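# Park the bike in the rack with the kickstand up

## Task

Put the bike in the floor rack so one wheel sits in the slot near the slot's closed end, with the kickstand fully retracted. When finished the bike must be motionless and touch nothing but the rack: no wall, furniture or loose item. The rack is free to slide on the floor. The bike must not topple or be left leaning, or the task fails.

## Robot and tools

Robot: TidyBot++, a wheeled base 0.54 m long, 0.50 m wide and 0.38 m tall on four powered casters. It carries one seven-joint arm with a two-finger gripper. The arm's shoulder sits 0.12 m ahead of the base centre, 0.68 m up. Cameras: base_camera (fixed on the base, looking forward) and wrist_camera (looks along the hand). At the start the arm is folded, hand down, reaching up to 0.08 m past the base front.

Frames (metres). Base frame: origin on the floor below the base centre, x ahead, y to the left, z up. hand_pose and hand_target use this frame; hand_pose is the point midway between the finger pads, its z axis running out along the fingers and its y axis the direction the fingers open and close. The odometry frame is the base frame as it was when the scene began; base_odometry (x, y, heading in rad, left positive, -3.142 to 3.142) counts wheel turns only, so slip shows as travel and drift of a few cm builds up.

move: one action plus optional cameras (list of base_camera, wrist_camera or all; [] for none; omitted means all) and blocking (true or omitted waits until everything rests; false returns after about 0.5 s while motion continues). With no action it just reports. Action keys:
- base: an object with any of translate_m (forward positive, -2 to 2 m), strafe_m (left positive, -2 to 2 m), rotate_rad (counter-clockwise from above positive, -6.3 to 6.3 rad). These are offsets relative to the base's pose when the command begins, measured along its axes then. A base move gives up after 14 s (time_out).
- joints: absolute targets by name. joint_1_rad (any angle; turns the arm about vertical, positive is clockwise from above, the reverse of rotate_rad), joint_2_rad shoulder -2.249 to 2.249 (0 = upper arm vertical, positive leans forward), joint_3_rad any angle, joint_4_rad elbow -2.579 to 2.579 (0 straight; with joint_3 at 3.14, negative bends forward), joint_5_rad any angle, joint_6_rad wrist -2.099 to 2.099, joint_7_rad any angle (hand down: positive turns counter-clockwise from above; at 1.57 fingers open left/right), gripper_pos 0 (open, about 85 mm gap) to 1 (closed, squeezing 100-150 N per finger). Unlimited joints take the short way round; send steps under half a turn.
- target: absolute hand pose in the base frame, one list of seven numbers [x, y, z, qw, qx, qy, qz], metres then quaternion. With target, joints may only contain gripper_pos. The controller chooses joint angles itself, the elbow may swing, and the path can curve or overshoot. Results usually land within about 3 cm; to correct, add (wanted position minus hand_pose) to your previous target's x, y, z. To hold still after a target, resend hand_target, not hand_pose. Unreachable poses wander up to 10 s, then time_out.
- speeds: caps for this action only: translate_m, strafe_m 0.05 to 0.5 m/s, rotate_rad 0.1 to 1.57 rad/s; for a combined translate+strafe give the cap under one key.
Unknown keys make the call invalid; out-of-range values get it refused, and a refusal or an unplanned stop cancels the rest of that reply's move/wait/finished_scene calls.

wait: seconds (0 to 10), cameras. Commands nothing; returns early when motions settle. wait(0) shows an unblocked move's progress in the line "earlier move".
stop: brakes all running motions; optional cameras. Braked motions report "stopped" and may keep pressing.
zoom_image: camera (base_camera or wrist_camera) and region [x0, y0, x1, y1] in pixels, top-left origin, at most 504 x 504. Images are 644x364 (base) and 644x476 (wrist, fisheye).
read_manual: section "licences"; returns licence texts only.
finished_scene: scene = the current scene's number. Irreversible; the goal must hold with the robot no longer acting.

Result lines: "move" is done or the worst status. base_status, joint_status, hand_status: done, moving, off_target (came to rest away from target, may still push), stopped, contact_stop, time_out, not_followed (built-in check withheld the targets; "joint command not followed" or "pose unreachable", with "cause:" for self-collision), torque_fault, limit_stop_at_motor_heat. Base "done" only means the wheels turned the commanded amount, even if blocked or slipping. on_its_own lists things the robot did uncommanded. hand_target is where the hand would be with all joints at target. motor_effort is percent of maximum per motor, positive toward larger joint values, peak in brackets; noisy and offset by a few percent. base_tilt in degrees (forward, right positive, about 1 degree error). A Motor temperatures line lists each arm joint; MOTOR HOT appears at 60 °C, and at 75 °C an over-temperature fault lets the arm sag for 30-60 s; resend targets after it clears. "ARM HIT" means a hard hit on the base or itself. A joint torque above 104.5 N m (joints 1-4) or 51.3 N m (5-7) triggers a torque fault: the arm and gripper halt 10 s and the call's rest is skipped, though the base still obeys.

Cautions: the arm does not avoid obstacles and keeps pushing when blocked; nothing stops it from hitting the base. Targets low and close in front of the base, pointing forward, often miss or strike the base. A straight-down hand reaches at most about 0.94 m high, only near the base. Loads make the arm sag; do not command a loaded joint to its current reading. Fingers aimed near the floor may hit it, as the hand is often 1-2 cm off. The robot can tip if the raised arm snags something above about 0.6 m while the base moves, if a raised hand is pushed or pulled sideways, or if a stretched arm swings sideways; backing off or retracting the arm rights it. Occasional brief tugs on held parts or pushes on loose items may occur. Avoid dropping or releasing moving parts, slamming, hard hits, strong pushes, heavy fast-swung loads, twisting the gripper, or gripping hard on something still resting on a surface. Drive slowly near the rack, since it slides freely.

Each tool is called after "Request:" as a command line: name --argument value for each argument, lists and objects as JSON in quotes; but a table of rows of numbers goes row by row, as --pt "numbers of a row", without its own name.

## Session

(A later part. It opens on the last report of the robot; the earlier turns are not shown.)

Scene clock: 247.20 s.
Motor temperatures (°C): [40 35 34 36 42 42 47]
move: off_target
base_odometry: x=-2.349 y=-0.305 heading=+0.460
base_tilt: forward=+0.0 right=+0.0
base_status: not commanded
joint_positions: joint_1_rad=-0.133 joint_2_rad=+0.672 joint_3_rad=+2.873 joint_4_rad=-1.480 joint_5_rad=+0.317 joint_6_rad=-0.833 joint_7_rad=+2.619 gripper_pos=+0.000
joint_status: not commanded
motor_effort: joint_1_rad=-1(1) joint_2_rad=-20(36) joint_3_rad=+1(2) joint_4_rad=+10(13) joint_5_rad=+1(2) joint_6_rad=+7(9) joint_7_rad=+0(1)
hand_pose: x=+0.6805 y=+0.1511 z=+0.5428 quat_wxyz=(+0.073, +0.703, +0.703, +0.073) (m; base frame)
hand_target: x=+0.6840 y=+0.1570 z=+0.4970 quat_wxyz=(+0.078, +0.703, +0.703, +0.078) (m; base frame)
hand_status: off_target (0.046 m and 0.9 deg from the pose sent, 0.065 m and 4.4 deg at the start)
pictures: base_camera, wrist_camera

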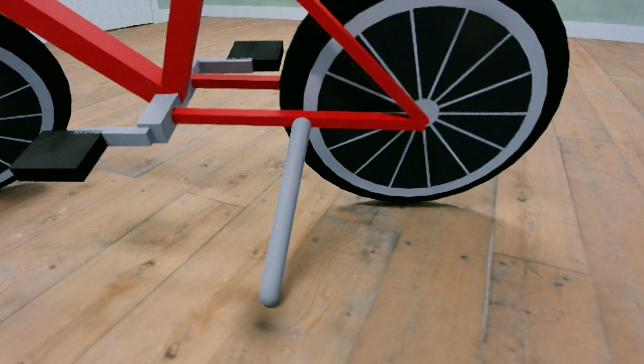

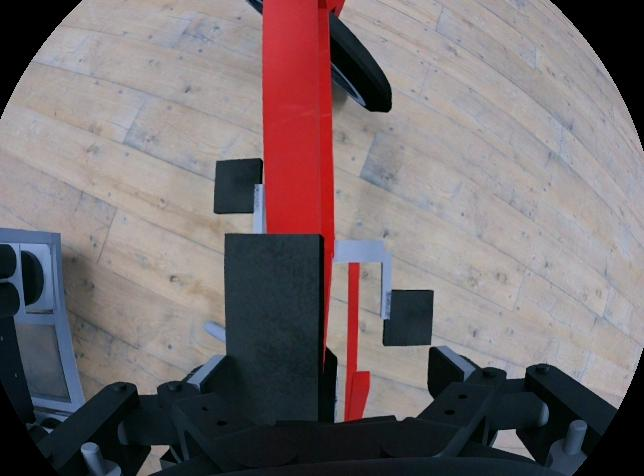

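Request:
move --target '[0.662, 0.157, 0.57, 0.0784, 0.7027, 0.7027, 0.0784]'

Request:
zoom_image --camera "wrist_camera" --region '[150, 200, 500, 450]'

Scene clock: 251.10 s.
Motor temperatures (°C): [40 35 34 36 42 42 47]
move: off_target
base_odometry: x=-2.349 y=-0.305 heading=+0.460
base_tilt: forward=+0.0 right=+0.0
base_status: not commanded
joint_positions: joint_1_rad=-0.133 joint_2_rad=+0.627 joint_3_rad=+2.867 joint_4_rad=-1.498 joint_5_rad=+0.317 joint_6_rad=-0.832 joint_7_rad=+2.618 gripper_pos=+0.000
joint_status: not commanded
motor_effort: joint_1_rad=-1(1) joint_2_rad=-35(37) joint_3_rad=-1(2) joint_4_rad=+14(14) joint_5_rad=+1(2) joint_6_rad=+2(8) joint_7_rad=+0(0)
hand_pose: x=+0.6774 y=+0.1531 z=+0.5633 quat_wxyz=(+0.081, +0.700, +0.705, +0.084) (m; base frame)
hand_target: x=+0.6620 y=+0.1570 z=+0.5700 quat_wxyz=(+0.078, +0.703, +0.703, +0.078) (m; base frame)
hand_status: off_target (0.017 m and 0.9 deg from the pose sent, 0.033 m and 0.9 deg at the start)
pictures: base_camera, wrist_camera

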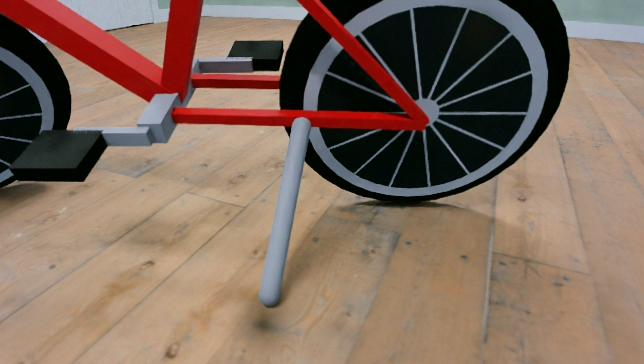

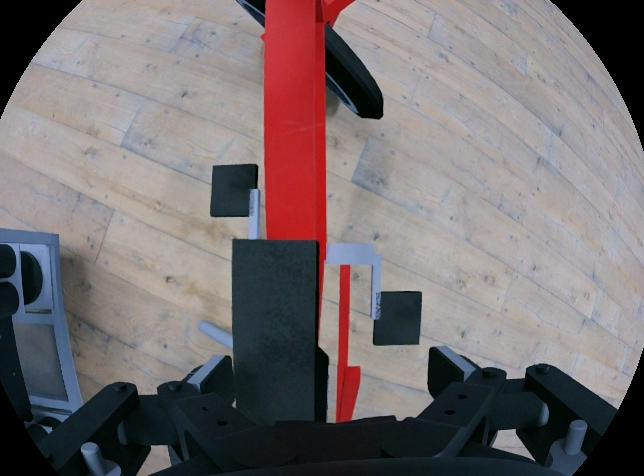

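Scaled by 1.440.

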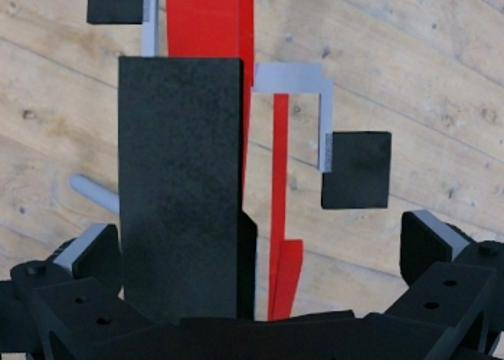

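Request:
move --target '[0.636, 0.157, 0.57, 0.0784, 0.7027, 0.7027, 0.0784]'

Request:
zoom_image --camera "wrist_camera" --region '[150, 200, 500, 450]'

Scene clock: 257.43 s.
Motor temperatures (°C): [40 36 34 36 42 42 47]
move: off_target
base_odometry: x=-2.349 y=-0.305 heading=+0.460
base_tilt: forward=+0.0 right=+0.0
base_status: not commanded
joint_positions: joint_1_rad=-0.133 joint_2_rad=+0.579 joint_3_rad=+2.854 joint_4_rad=-1.589 joint_5_rad=+0.317 joint_6_rad=-0.832 joint_7_rad=+2.617 gripper_pos=+0.000
joint_status: not commanded
motor_effort: joint_1_rad=-1(1) joint_2_rad=-33(35) joint_3_rad=-1(3) joint_4_rad=+14(15) joint_5_rad=+1(1) joint_6_rad=+1(3) joint_7_rad=+0(0)
hand_pose: x=+0.6402 y=+0.1498 z=+0.5611 quat_wxyz=(+0.074, +0.692, +0.715, +0.066) (m; base frame)
hand_target: x=+0.6360 y=+0.1570 z=+0.5700 quat_wxyz=(+0.078, +0.703, +0.703, +0.078) (m; base frame)
hand_status: off_target (0.012 m and 2.4 deg from the pose sent, 0.042 m and 0.9 deg at the start)
pictures: base_camera, wrist_camera

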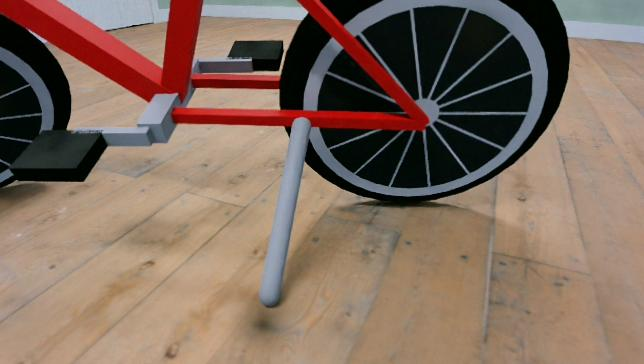

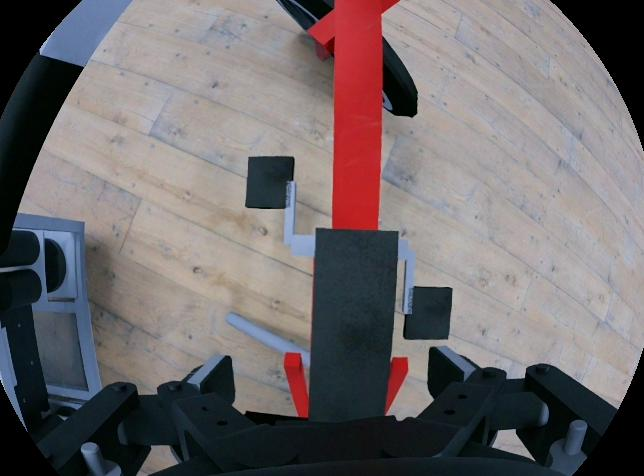

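Scaled by 1.440.

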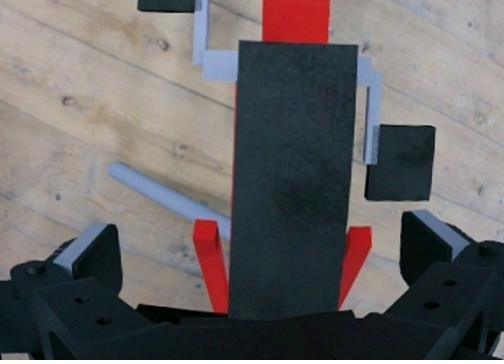

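Request:
move --target '[0.658, 0.16, 0.57, 0.0892, 0.7015, 0.7015, 0.0892]'

Request:
zoom_image --camera "wrist_camera" --region '[150, 200, 500, 450]'

Scene clock: 269.73 s.
Motor temperatures (°C): [40 36 34 36 42 42 47]
move: off_target
base_odometry: x=-2.349 y=-0.305 heading=+0.460
base_tilt: forward=-0.1 right=+0.0
base_status: not commanded
joint_positions: joint_1_rad=-0.138 joint_2_rad=+0.580 joint_3_rad=+2.854 joint_4_rad=-1.578 joint_5_rad=+0.317 joint_6_rad=-0.832 joint_7_rad=+2.617 gripper_pos=+0.000
joint_status: not commanded
motor_effort: joint_1_rad=-1(1) joint_2_rad=-33(33) joint_3_rad=-1(2) joint_4_rad=+14(14) joint_5_rad=+1(1) joint_6_rad=+1(3) joint_7_rad=+0(0)
hand_pose: x=+0.6441 y=+0.1537 z=+0.5636 quat_wxyz=(+0.075, +0.691, +0.716, +0.070) (m; base frame)
hand_target: x=+0.6580 y=+0.1600 z=+0.5700 quat_wxyz=(+0.089, +0.701, +0.701, +0.089) (m; base frame)
hand_status: off_target (0.017 m and 3.4 deg from the pose sent, 0.022 m and 3.7 deg at the start)
pictures: base_camera, wrist_camera

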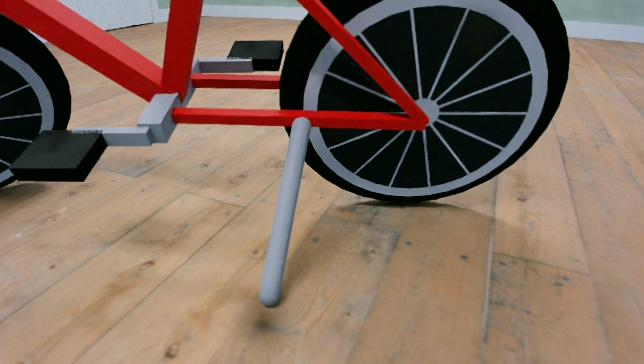

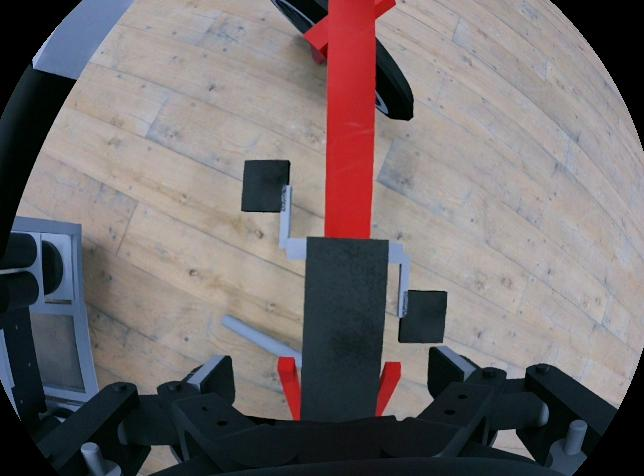

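Scaled by 1.440.

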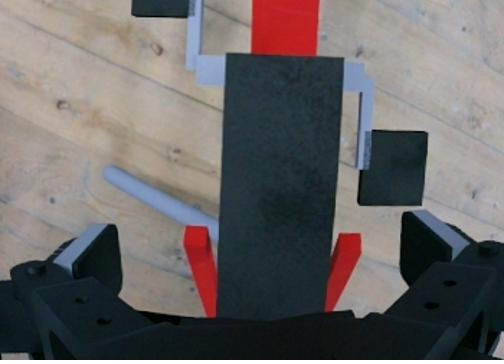

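Request:
move --target '[0.672, 0.163, 0.51, 0.106, 0.6991, 0.6991, 0.106]'

Request:
zoom_image --camera "wrist_camera" --region '[150, 200, 500, 450]'

Scene clock: 275.30 s.
Motor temperatures (°C): [40 36 34 36 42 42 47]
move: off_target
base_odometry: x=-2.349 y=-0.305 heading=+0.460
base_tilt: forward=+0.0 right=+0.0
base_status: not commanded
joint_positions: joint_1_rad=-0.167 joint_2_rad=+0.670 joint_3_rad=+2.873 joint_4_rad=-1.622 joint_5_rad=+0.396 joint_6_rad=-0.680 joint_7_rad=+2.512 gripper_pos=+0.000
joint_status: not commanded
motor_effort: joint_1_rad=-1(1) joint_2_rad=-34(38) joint_3_rad=-1(2) joint_4_rad=+12(14) joint_5_rad=+1(1) joint_6_rad=+1(3) joint_7_rad=+0(0)
hand_pose: x=+0.6564 y=+0.1650 z=+0.5101 quat_wxyz=(+0.082, +0.696, +0.708, +0.083) (m; base frame)
hand_target: x=+0.6720 y=+0.1630 z=+0.5100 quat_wxyz=(+0.106, +0.699, +0.699, +0.106) (m; base frame)
hand_status: off_target (0.016 m and 3.9 deg from the pose sent, 0.061 m and 5.8 deg at the start)
pictures: base_camera, wrist_camera

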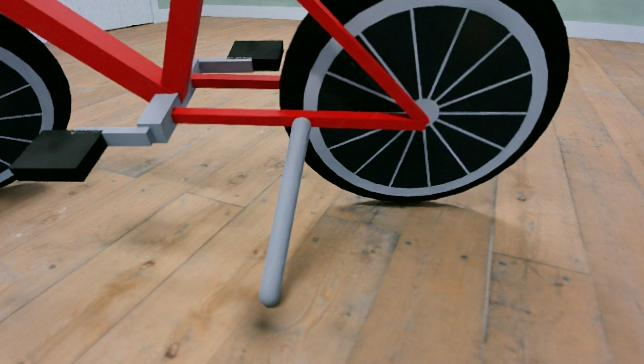

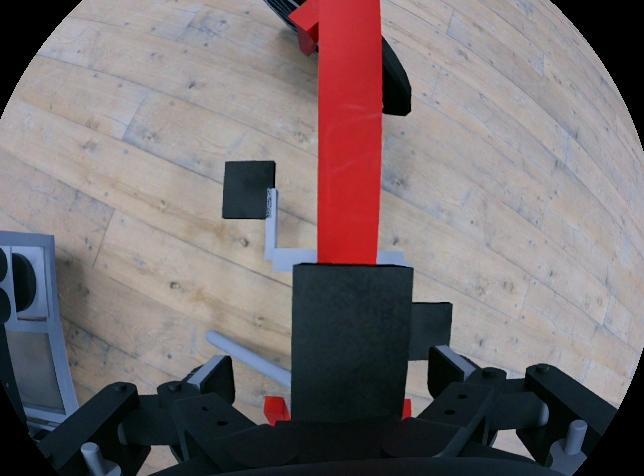

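Scaled by 1.440.

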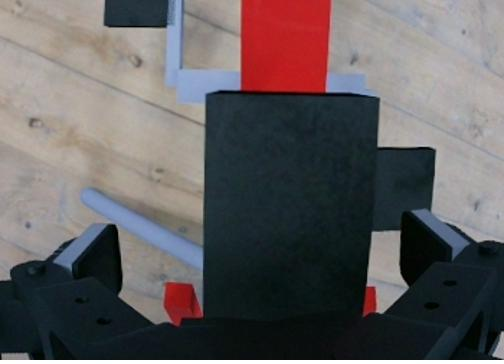

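Request:
move --target '[0.678, 0.163, 0.508, 0.106, 0.6991, 0.6991, 0.106]' --joints '{"gripper_pos": 0.42}'

Request:
zoom_image --camera "wrist_camera" --region '[150, 200, 500, 450]'

Scene clock: 283.60 s.
Motor temperatures (°C): [40 36 34 36 42 42 47]
move: off_target
base_odometry: x=-2.349 y=-0.305 heading=+0.460
base_tilt: forward=+0.0 right=-0.1
base_status: not commanded
joint_positions: joint_1_rad=-0.167 joint_2_rad=+0.675 joint_3_rad=+2.874 joint_4_rad=-1.622 joint_5_rad=+0.398 joint_6_rad=-0.674 joint_7_rad=+2.512 gripper_pos=+0.420
joint_status: all done
motor_effort: joint_1_rad=-1(2) joint_2_rad=-34(35) joint_3_rad=-2(3) joint_4_rad=+10(13) joint_5_rad=+0(1) joint_6_rad=+1(3) joint_7_rad=+0(0)
hand_pose: x=+0.6577 y=+0.1651 z=+0.5081 quat_wxyz=(+0.083, +0.695, +0.709, +0.084) (m; base frame)
hand_target: x=+0.6780 y=+0.1630 z=+0.5080 quat_wxyz=(+0.106, +0.699, +0.699, +0.106) (m; base frame)
hand_status: off_target (0.020 m and 3.9 deg from the pose sent, 0.022 m and 3.9 deg at the start)
pictures: base_camera, wrist_camera

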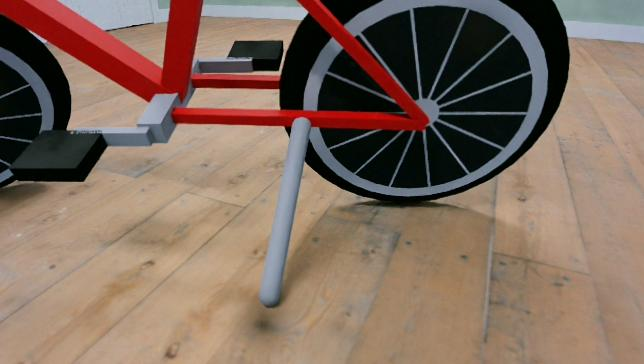

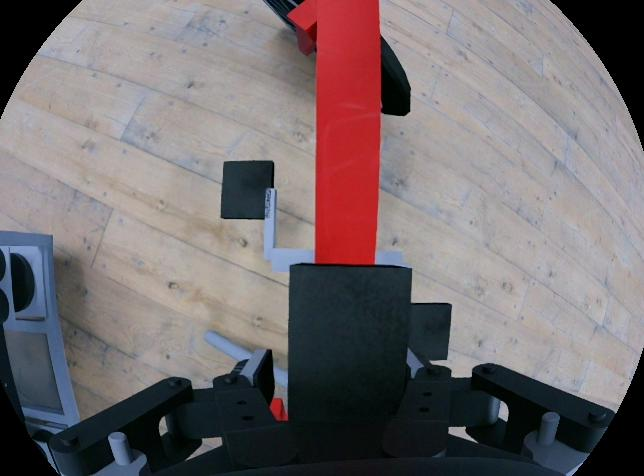

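Scaled by 1.440.

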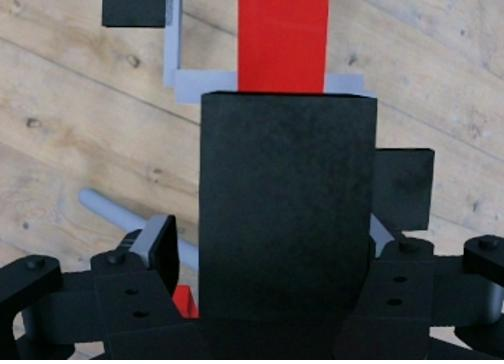

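Request:
move --joints '{"gripper_pos": 0.8}'

Scene clock: 287.00 s.
Motor temperatures (°C): [40 36 34 36 42 42 47]
move: off_target
base_odometry: x=-2.349 y=-0.305 heading=+0.460
base_tilt: forward=-0.1 right=-0.1
base_status: not commanded
joint_positions: joint_1_rad=-0.167 joint_2_rad=+0.674 joint_3_rad=+2.876 joint_4_rad=-1.618 joint_5_rad=+0.403 joint_6_rad=-0.665 joint_7_rad=+2.502 gripper_pos=+0.567
joint_status: gripper_pos off_target (ended at +0.567, target +0.800)
motor_effort: joint_1_rad=-1(2) joint_2_rad=-31(33) joint_3_rad=-2(3) joint_4_rad=+11(13) joint_5_rad=+1(4) joint_6_rad=+1(2) joint_7_rad=+1(4)
hand_pose: x=+0.6625 y=+0.1653 z=+0.5104 quat_wxyz=(+0.086, +0.697, +0.706, +0.090) (m; base frame)
hand_target: x=+0.6780 y=+0.1630 z=+0.5080 quat_wxyz=(+0.106, +0.699, +0.699, +0.106) (m; base frame)
hand_status: not commanded
pictures: base_camera, wrist_camera

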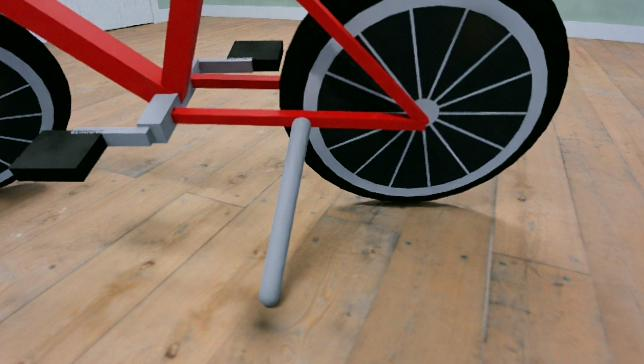

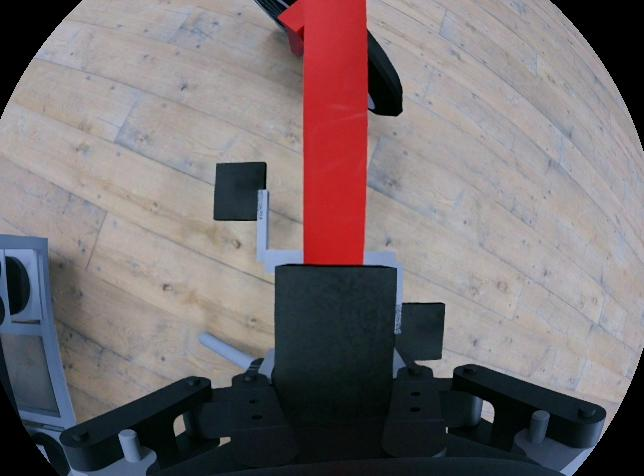

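Request:
move --base '{"translate_m": 0.035}' --speeds '{"translate_m": 0.05}' --target '[0.67, 0.165, 0.518, 0.0493, 0.7054, 0.7054, 0.0493]' --joints '{"gripper_pos": 1.0}'

Scene clock: 301.27 s.
Motor temperatures (°C): [40 36 34 36 42 42 47]
move: off_target
base_odometry: x=-2.318 y=-0.290 heading=+0.460
base_tilt: forward=-0.1 right=+0.0
base_status: done
joint_positions: joint_1_rad=-0.144 joint_2_rad=+0.711 joint_3_rad=+2.863 joint_4_rad=-1.492 joint_5_rad=+0.374 joint_6_rad=-0.830 joint_7_rad=+2.535 gripper_pos=+0.570
joint_status: gripper_pos off_target (ended at +0.570, target +1.000)
motor_effort: joint_1_rad=-1(3) joint_2_rad=-35(36) joint_3_rad=-1(3) joint_4_rad=+17(19) joint_5_rad=+2(5) joint_6_rad=+5(9) joint_7_rad=-1(2)
hand_pose: x=+0.6733 y=+0.1495 z=+0.5188 quat_wxyz=(+0.075, +0.713, +0.695, +0.053) (m; base frame)
hand_target: x=+0.6700 y=+0.1650 z=+0.5180 quat_wxyz=(+0.049, +0.705, +0.705, +0.049) (m; base frame)
hand_status: off_target (0.016 m and 3.4 deg from the pose sent, 0.011 m and 6.4 deg at the start)
pictures: base_camera, wrist_camera

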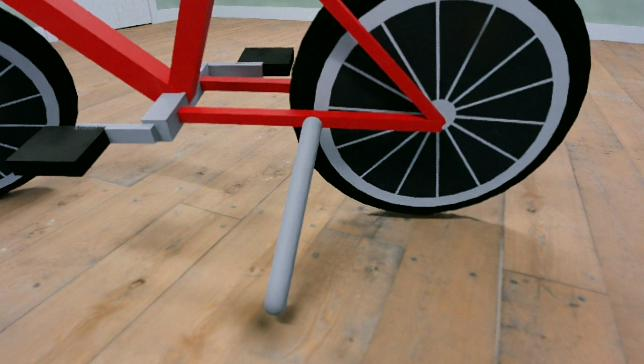

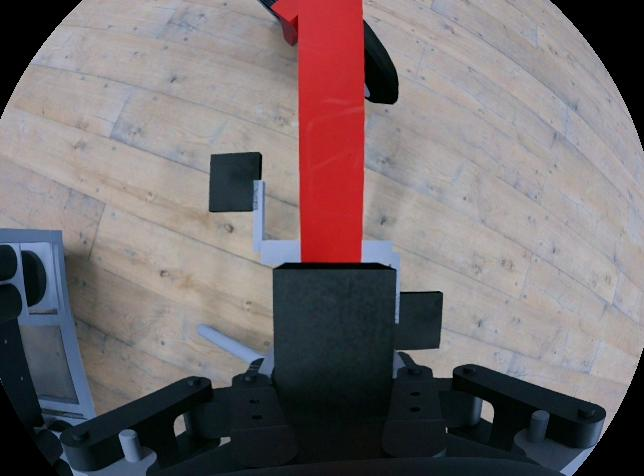

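Request:
move --base '{"translate_m": 0.035}' --speeds '{"translate_m": 0.05}' --target '[0.672, 0.16, 0.523, 0.0259, 0.7066, 0.7066, 0.0259]'

Request:
move --base '{"translate_m": 0.035}' --speeds '{"translate_m": 0.05}' --target '[0.672, 0.16, 0.526, 0.0037, 0.7071, 0.7071, 0.0037]'

Scene clock: 307.63 s.
Motor temperatures (°C): [40 36 34 36 42 42 47]
move: off_target
base_odometry: x=-2.286 y=-0.275 heading=+0.460
base_tilt: forward=+0.0 right=+0.0
base_status: done
joint_positions: joint_1_rad=-0.140 joint_2_rad=+0.744 joint_3_rad=+2.858 joint_4_rad=-1.396 joint_5_rad=+0.330 joint_6_rad=-0.953 joint_7_rad=+2.587 gripper_pos=+0.571
joint_status: not commanded
motor_effort: joint_1_rad=-1(2) joint_2_rad=-34(39) joint_3_rad=-1(2) joint_4_rad=+16(18) joint_5_rad=+2(3) joint_6_rad=+6(7) joint_7_rad=+0(1)
hand_pose: x=+0.6746 y=+0.1486 z=+0.5237 quat_wxyz=(+0.054, +0.716, +0.695, +0.026) (m; base frame)
hand_target: x=+0.6720 y=+0.1600 z=+0.5230 quat_wxyz=(+0.026, +0.707, +0.707, +0.026) (m; base frame)
hand_status: off_target (0.012 m and 3.7 deg from the pose sent, 0.011 m and 6.6 deg at the start)
pictures: base_camera, wrist_camera

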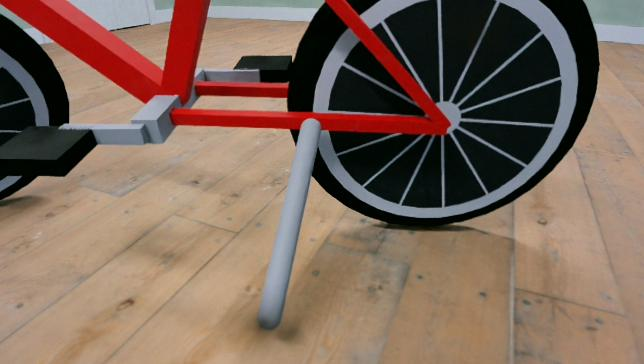

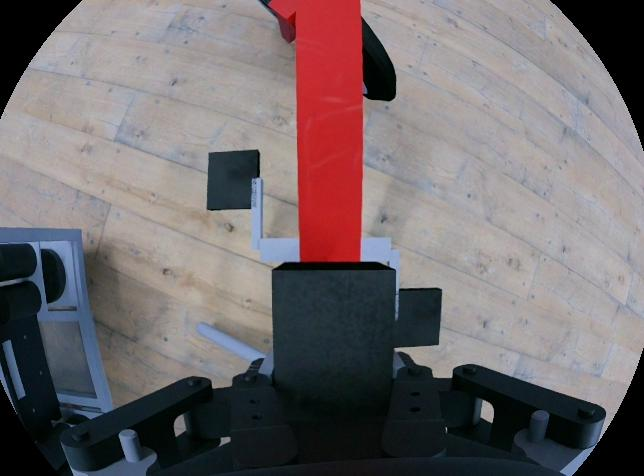

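Scene clock: 308.83 s.
Motor temperatures (°C): [40 36 34 36 42 42 47]
move: off_target
base_odometry: x=-2.255 y=-0.259 heading=+0.460
base_tilt: forward=+0.0 right=+0.0
base_status: done
joint_positions: joint_1_rad=-0.139 joint_2_rad=+0.781 joint_3_rad=+2.857 joint_4_rad=-1.306 joint_5_rad=+0.294 joint_6_rad=-1.063 joint_7_rad=+2.626 gripper_pos=+0.572
joint_status: not commanded
motor_effort: joint_1_rad=-1(2) joint_2_rad=-35(41) joint_3_rad=-2(2) joint_4_rad=+15(18) joint_5_rad=+2(3) joint_6_rad=+6(7) joint_7_rad=-1(1)
hand_pose: x=+0.6748 y=+0.1487 z=+0.5262 quat_wxyz=(+0.032, +0.718, +0.695, +0.002) (m; base frame)
hand_target: x=+0.6720 y=+0.1600 z=+0.5260 quat_wxyz=(+0.004, +0.707, +0.707, +0.004) (m; base frame)
hand_status: off_target (0.012 m and 3.8 deg from the pose sent, 0.012 m and 6.6 deg at the start)
pictures: base_camera, wrist_camera

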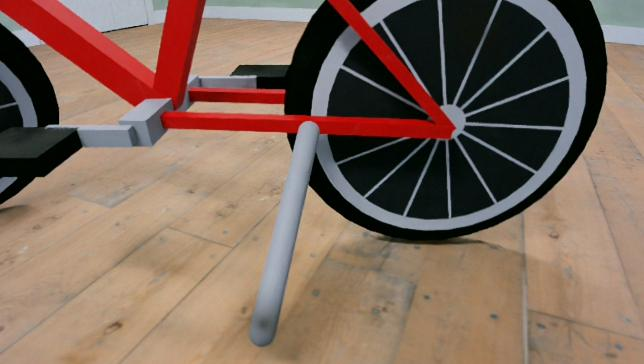

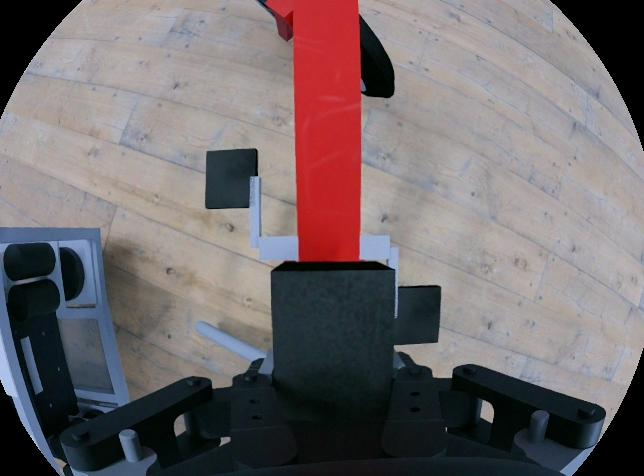

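Request:
move --base '{"strafe_m": 0.25, "translate_m": 0.005}' --speeds '{"strafe_m": 0.1}'

Scene clock: 377.73 s.
Motor temperatures (°C): [40 37 34 36 42 42 47]
move: done
base_odometry: x=-2.361 y=-0.033 heading=+0.460
base_tilt: forward=-0.1 right=+0.0
base_status: done
joint_positions: joint_1_rad=-0.144 joint_2_rad=+0.793 joint_3_rad=+2.852 joint_4_rad=-1.309 joint_5_rad=+0.301 joint_6_rad=-1.186 joint_7_rad=+2.810 gripper_pos=+0.573
joint_status: not commanded
motor_effort: joint_1_rad=-1(6) joint_2_rad=-36(40) joint_3_rad=-3(6) joint_4_rad=+21(24) joint_5_rad=-17(19) joint_6_rad=+19(22) joint_7_rad=-25(27)
hand_pose: x=+0.6373 y=+0.1336 z=+0.5206 quat_wxyz=(+0.007, +0.647, +0.760, -0.064) (m; base frame)
hand_target: x=+0.6720 y=+0.1600 z=+0.5260 quat_wxyz=(+0.004, +0.707, +0.707, +0.004) (m; base frame)
hand_status: not commanded
pictures: base_camera, wrist_camera

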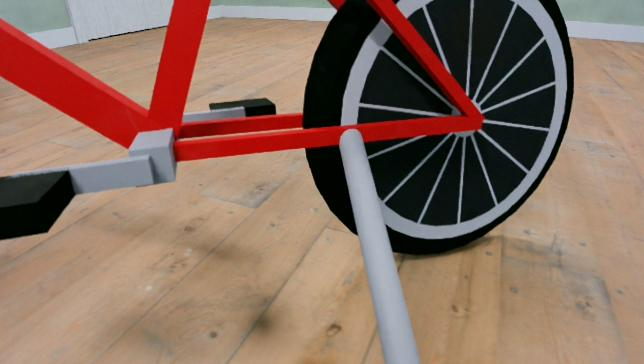

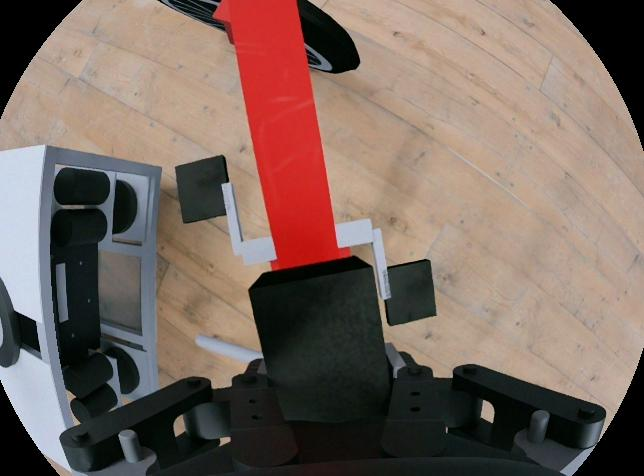

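Request:
move --target '[0.57, 0.13, 0.526, 0, 0.602, 0.799, 0]'

Scene clock: 408.17 s.
Motor temperatures (°C): [40 37 34 36 42 42 47]
move: off_target
base_odometry: x=-2.361 y=-0.033 heading=+0.460
base_tilt: forward=-0.1 right=+0.0
base_status: not commanded
joint_positions: joint_1_rad=-0.027 joint_2_rad=+0.632 joint_3_rad=+2.745 joint_4_rad=-1.640 joint_5_rad=+0.312 joint_6_rad=-0.955 joint_7_rad=+2.836 gripper_pos=+0.573
joint_status: not commanded
motor_effort: joint_1_rad=+1(2) joint_2_rad=-31(36) joint_3_rad=-3(4) joint_4_rad=+10(21) joint_5_rad=-8(17) joint_6_rad=-5(18) joint_7_rad=-5(25)
hand_pose: x=+0.5762 y=+0.1245 z=+0.5246 quat_wxyz=(+0.004, +0.619, +0.785, -0.016) (m; base frame)
hand_target: x=+0.5700 y=+0.1300 z=+0.5260 quat_wxyz=(+0.000, +0.602, +0.799, +0.000) (m; base frame)
hand_status: off_target (0.008 m and 3.1 deg from the pose sent, 0.068 m and 10.1 deg at the start)
pictures: base_camera, wrist_camera

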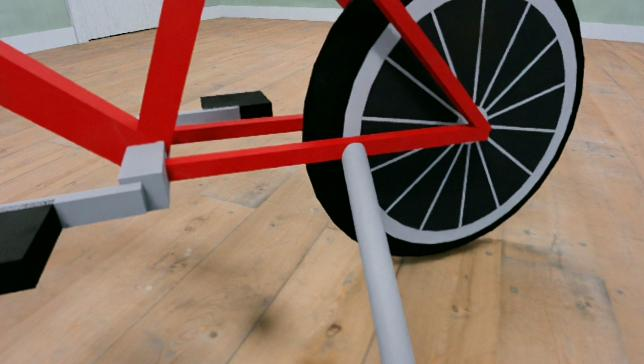

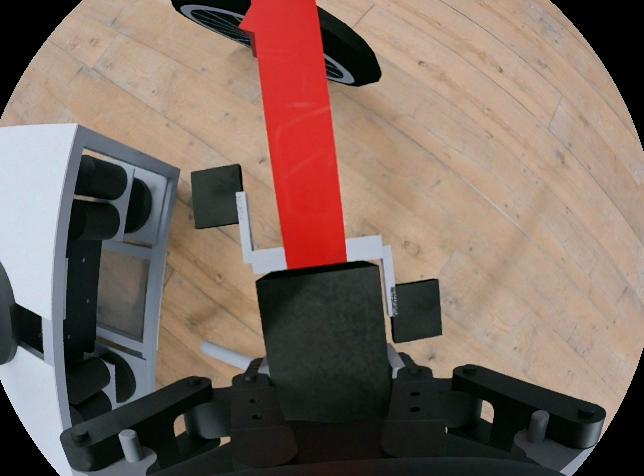

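Request:
move --base '{"translate_m": -0.05}' --speeds '{"translate_m": 0.05}' --target '[0.557, 0.115, 0.522, 0.0362, 0.592, 0.803, 0.0492]'

Request:
move --base '{"translate_m": -0.05}' --speeds '{"translate_m": 0.05}' --target '[0.547, 0.1, 0.508, 0.0723, 0.589, 0.798, 0.098]'

Scene clock: 414.73 s.
Motor temperatures (°C): [40 37 34 36 42 42 47]
move: off_target
base_odometry: x=-2.406 y=-0.055 heading=+0.460
base_tilt: forward=-0.1 right=+0.0
base_status: done
joint_positions: joint_1_rad=+0.065 joint_2_rad=+0.539 joint_3_rad=+2.701 joint_4_rad=-1.839 joint_5_rad=+0.347 joint_6_rad=-0.738 joint_7_rad=+2.838 gripper_pos=+0.573
joint_status: not commanded
motor_effort: joint_1_rad=+0(2) joint_2_rad=-27(33) joint_3_rad=-3(5) joint_4_rad=+10(11) joint_5_rad=-7(9) joint_6_rad=-2(5) joint_7_rad=-4(6)
hand_pose: x=+0.5598 y=+0.1088 z=+0.5236 quat_wxyz=(+0.032, +0.611, +0.790, +0.037) (m; base frame)
hand_target: x=+0.5570 y=+0.1150 z=+0.5220 quat_wxyz=(+0.036, +0.592, +0.803, +0.049) (m; base frame)
hand_status: off_target (0.007 m and 3.0 deg from the pose sent, 0.022 m and 9.1 deg at the start)
pictures: base_camera, wrist_camera

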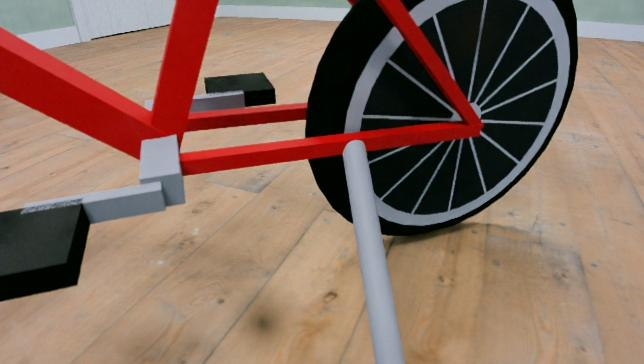

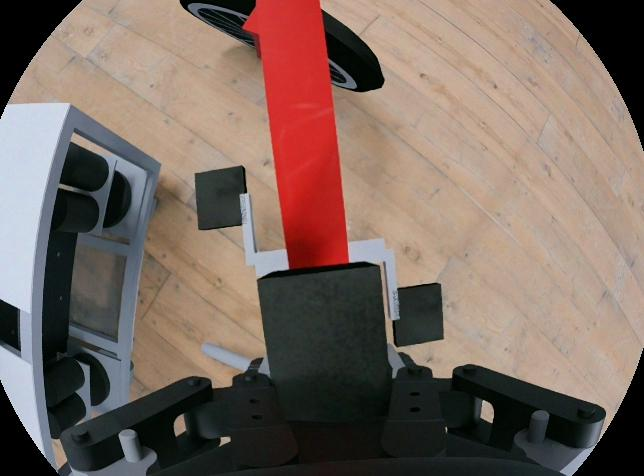

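Scene clock: 416.27 s.
Motor temperatures (°C): [40 37 34 36 42 42 47]
move: off_target
base_odometry: x=-2.451 y=-0.077 heading=+0.460
base_tilt: forward=-0.1 right=+0.0
base_status: done
joint_positions: joint_1_rad=+0.154 joint_2_rad=+0.480 joint_3_rad=+2.679 joint_4_rad=-2.031 joint_5_rad=+0.453 joint_6_rad=-0.500 joint_7_rad=+2.807 gripper_pos=+0.573
joint_status: not commanded
motor_effort: joint_1_rad=-4(5) joint_2_rad=-22(30) joint_3_rad=-4(6) joint_4_rad=+10(12) joint_5_rad=-1(8) joint_6_rad=-1(5) joint_7_rad=+0(4)
hand_pose: x=+0.5465 y=+0.0850 z=+0.5131 quat_wxyz=(+0.069, +0.596, +0.796, +0.081) (m; base frame)
hand_target: x=+0.5470 y=+0.1000 z=+0.5080 quat_wxyz=(+0.072, +0.589, +0.799, +0.098) (m; base frame)
hand_status: off_target (0.016 m and 2.2 deg from the pose sent, 0.022 m and 8.8 deg at the start)
pictures: base_camera, wrist_camera

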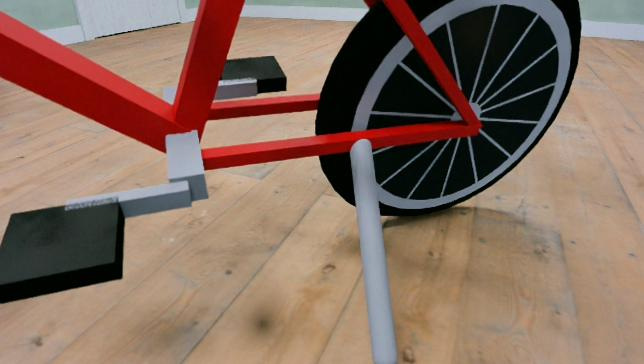

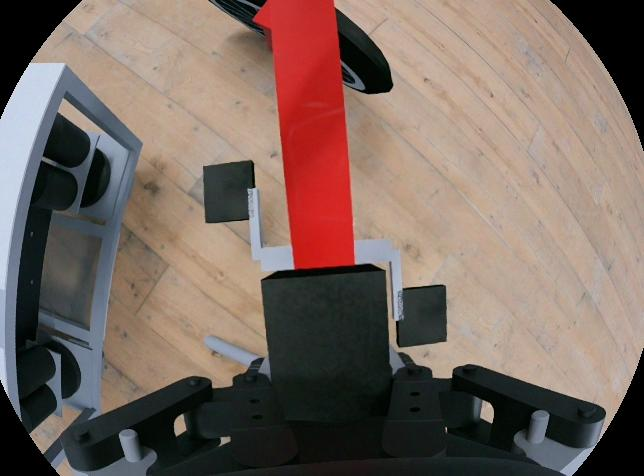

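Request:
move --target '[0.522, 0.09, 0.502, 0.082, 0.587, 0.797, 0.111]'

Scene clock: 420.03 s.
Motor temperatures (°C): [40 37 34 36 42 42 47]
move: off_target
base_odometry: x=-2.451 y=-0.077 heading=+0.460
base_tilt: forward=-0.1 right=+0.0
base_status: not commanded
joint_positions: joint_1_rad=+0.172 joint_2_rad=+0.442 joint_3_rad=+2.679 joint_4_rad=-2.142 joint_5_rad=+0.525 joint_6_rad=-0.389 joint_7_rad=+2.739 gripper_pos=+0.573
joint_status: not commanded
motor_effort: joint_1_rad=-3(5) joint_2_rad=-17(22) joint_3_rad=-3(5) joint_4_rad=+7(10) joint_5_rad=-1(2) joint_6_rad=+1(2) joint_7_rad=+0(1)
hand_pose: x=+0.5264 y=+0.0796 z=+0.5084 quat_wxyz=(+0.082, +0.592, +0.796, +0.096) (m; base frame)
hand_target: x=+0.5220 y=+0.0900 z=+0.5020 quat_wxyz=(+0.082, +0.587, +0.797, +0.111) (m; base frame)
hand_status: off_target (0.013 m and 1.8 deg from the pose sent, 0.027 m and 3.9 deg at the start)
pictures: base_camera, wrist_camera

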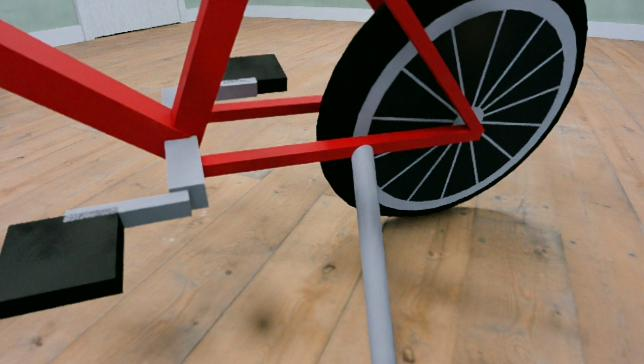

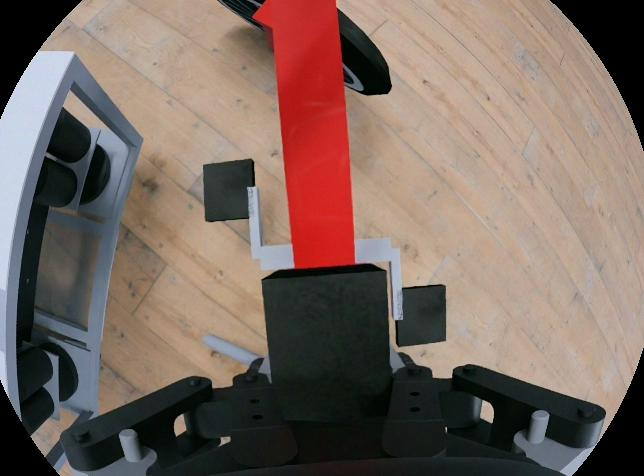

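Request:
move --target '[0.507, 0.085, 0.498, 0.088, 0.586, 0.796, 0.119]'

Request:
zoom_image --camera "base_camera" --region '[300, 130, 500, 364]'

Scene clock: 423.77 s.
Motor temperatures (°C): [40 37 34 36 42 42 47]
move: off_target
base_odometry: x=-2.451 y=-0.077 heading=+0.460
base_tilt: forward=-0.2 right=+0.0
base_status: not commanded
joint_positions: joint_1_rad=+0.166 joint_2_rad=+0.424 joint_3_rad=+2.687 joint_4_rad=-2.185 joint_5_rad=+0.590 joint_6_rad=-0.336 joint_7_rad=+2.679 gripper_pos=+0.573
joint_status: not commanded
motor_effort: joint_1_rad=-1(4) joint_2_rad=-17(18) joint_3_rad=-2(3) joint_4_rad=+2(7) joint_5_rad=+1(1) joint_6_rad=+2(4) joint_7_rad=+0(1)
hand_pose: x=+0.5221 y=+0.0797 z=+0.5086 quat_wxyz=(+0.093, +0.587, +0.797, +0.106) (m; base frame)
hand_target: x=+0.5070 y=+0.0850 z=+0.4980 quat_wxyz=(+0.088, +0.586, +0.796, +0.119) (m; base frame)
hand_status: off_target (0.019 m and 1.6 deg from the pose sent, 0.023 m and 2.8 deg at the start)
pictures: base_camera, wrist_camera

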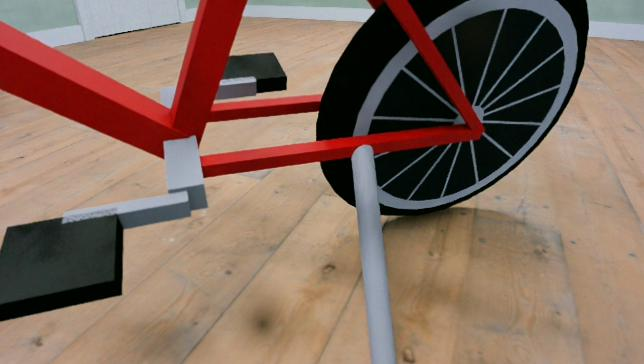

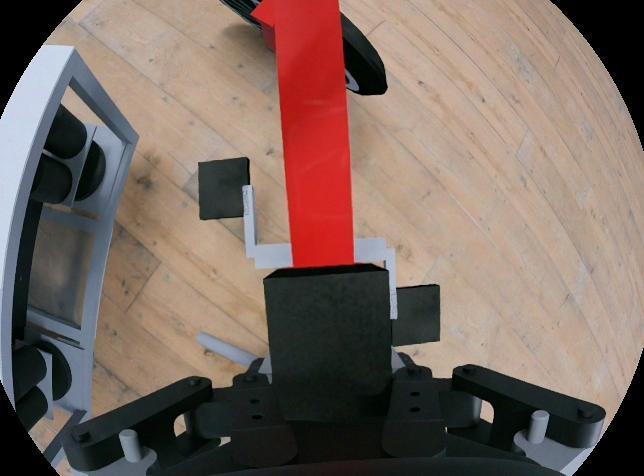

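Scaled by 2.154.

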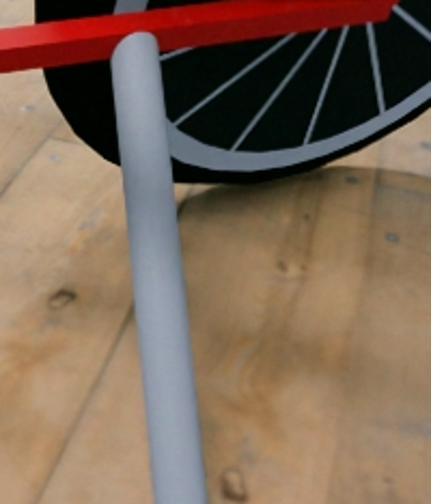

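Request:
move --target '[0.522, 0.085, 0.505, 0.088, 0.586, 0.796, 0.119]'

Request:
move --joints '{"gripper_pos": 0.3}'

Request:
move --joints '{"gripper_pos": 0.0}'

Scene clock: 429.07 s.
Motor temperatures (°C): [40 37 34 36 42 42 47]
move: done
base_odometry: x=-2.451 y=-0.077 heading=+0.460
base_tilt: forward=+0.0 right=-0.1
base_status: not commanded
joint_positions: joint_1_rad=+0.180 joint_2_rad=+0.426 joint_3_rad=+2.676 joint_4_rad=-2.185 joint_5_rad=+0.590 joint_6_rad=-0.335 joint_7_rad=+2.678 gripper_pos=+0.573
joint_status: not commanded
motor_effort: joint_1_rad=+0(2) joint_2_rad=-20(21) joint_3_rad=-1(2) joint_4_rad=+4(6) joint_5_rad=-1(2) joint_6_rad=+5(6) joint_7_rad=-2(2)
hand_pose: x=+0.5225 y=+0.0791 z=+0.5088 quat_wxyz=(+0.092, +0.589, +0.795, +0.108) (m; base frame)
hand_target: x=+0.5220 y=+0.0850 z=+0.5050 quat_wxyz=(+0.088, +0.586, +0.796, +0.119) (m; base frame)
hand_status: done (0.007 m and 1.4 deg from the pose sent, 0.006 m and 1.6 deg at the start)
pictures: base_camera, wrist_camera

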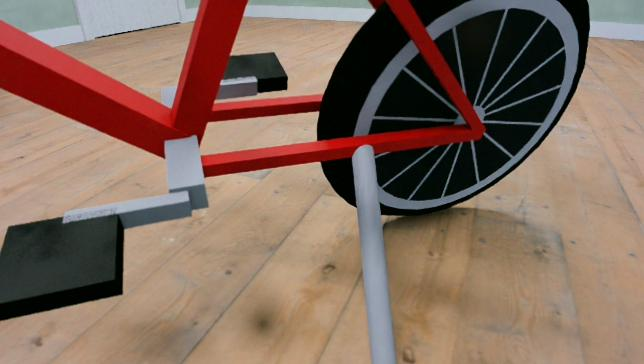

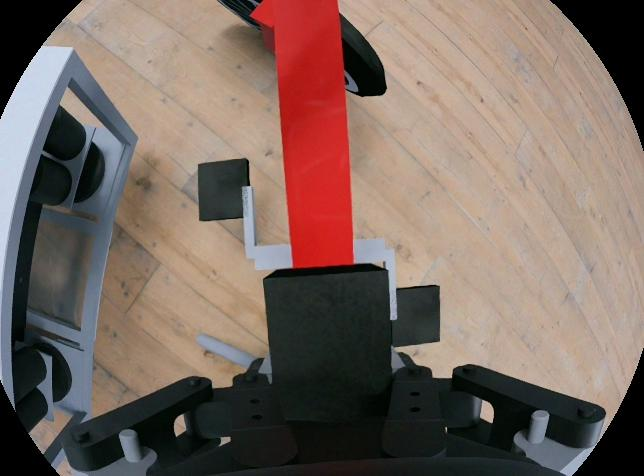

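Scene clock: 430.00 s.
Motor temperatures (°C): [40 37 34 36 42 42 47]
move: done
base_odometry: x=-2.451 y=-0.077 heading=+0.460
base_tilt: forward=-0.1 right=+0.0
base_status: not commanded
joint_positions: joint_1_rad=+0.180 joint_2_rad=+0.427 joint_3_rad=+2.676 joint_4_rad=-2.186 joint_5_rad=+0.590 joint_6_rad=-0.334 joint_7_rad=+2.678 gripper_pos=+0.300
joint_status: all done
motor_effort: joint_1_rad=-1(1) joint_2_rad=-22(24) joint_3_rad=-1(2) joint_4_rad=+8(10) joint_5_rad=+0(2) joint_6_rad=+3(5) joint_7_rad=+0(2)
hand_pose: x=+0.5216 y=+0.0792 z=+0.5078 quat_wxyz=(+0.091, +0.589, +0.796, +0.108) (m; base frame)
hand_target: x=+0.5220 y=+0.0850 z=+0.5050 quat_wxyz=(+0.088, +0.586, +0.796, +0.119) (m; base frame)
hand_status: not commanded
pictures: base_camera, wrist_camera

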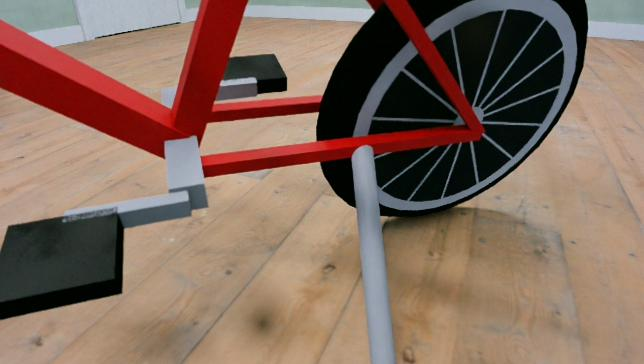

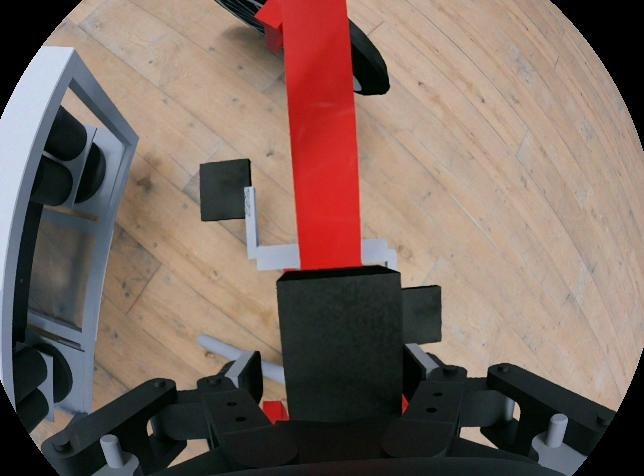

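Scene clock: 430.70 s.
Motor temperatures (°C): [40 37 34 36 42 42 47]
move: done
base_odometry: x=-2.451 y=-0.077 heading=+0.460
base_tilt: forward=-0.1 right=+0.0
base_status: not commanded
joint_positions: joint_1_rad=+0.180 joint_2_rad=+0.427 joint_3_rad=+2.676 joint_4_rad=-2.186 joint_5_rad=+0.590 joint_6_rad=-0.334 joint_7_rad=+2.678 gripper_pos=+0.000
joint_status: all done
motor_effort: joint_1_rad=-1(1) joint_2_rad=-22(22) joint_3_rad=-2(2) joint_4_rad=+8(9) joint_5_rad=+1(1) joint_6_rad=+3(3) joint_7_rad=+0(0)
hand_pose: x=+0.5216 y=+0.0792 z=+0.5078 quat_wxyz=(+0.091, +0.589, +0.796, +0.108) (m; base frame)
hand_target: x=+0.5220 y=+0.0850 z=+0.5050 quat_wxyz=(+0.088, +0.586, +0.796, +0.119) (m; base frame)
hand_status: not commanded
pictures: base_camera, wrist_camera

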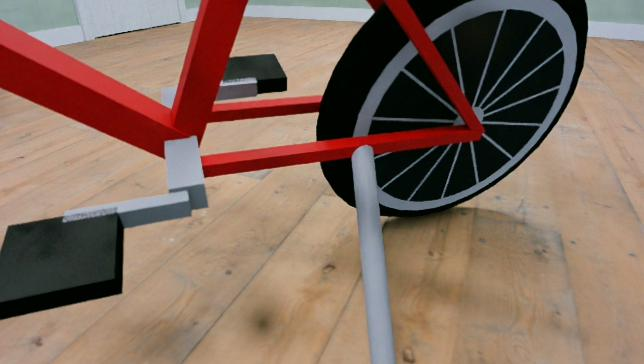

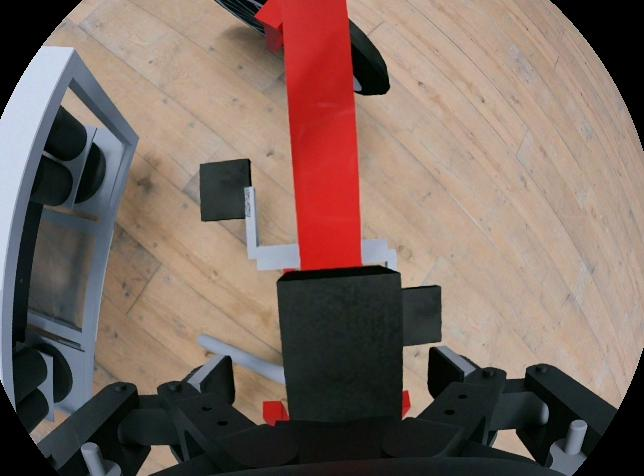

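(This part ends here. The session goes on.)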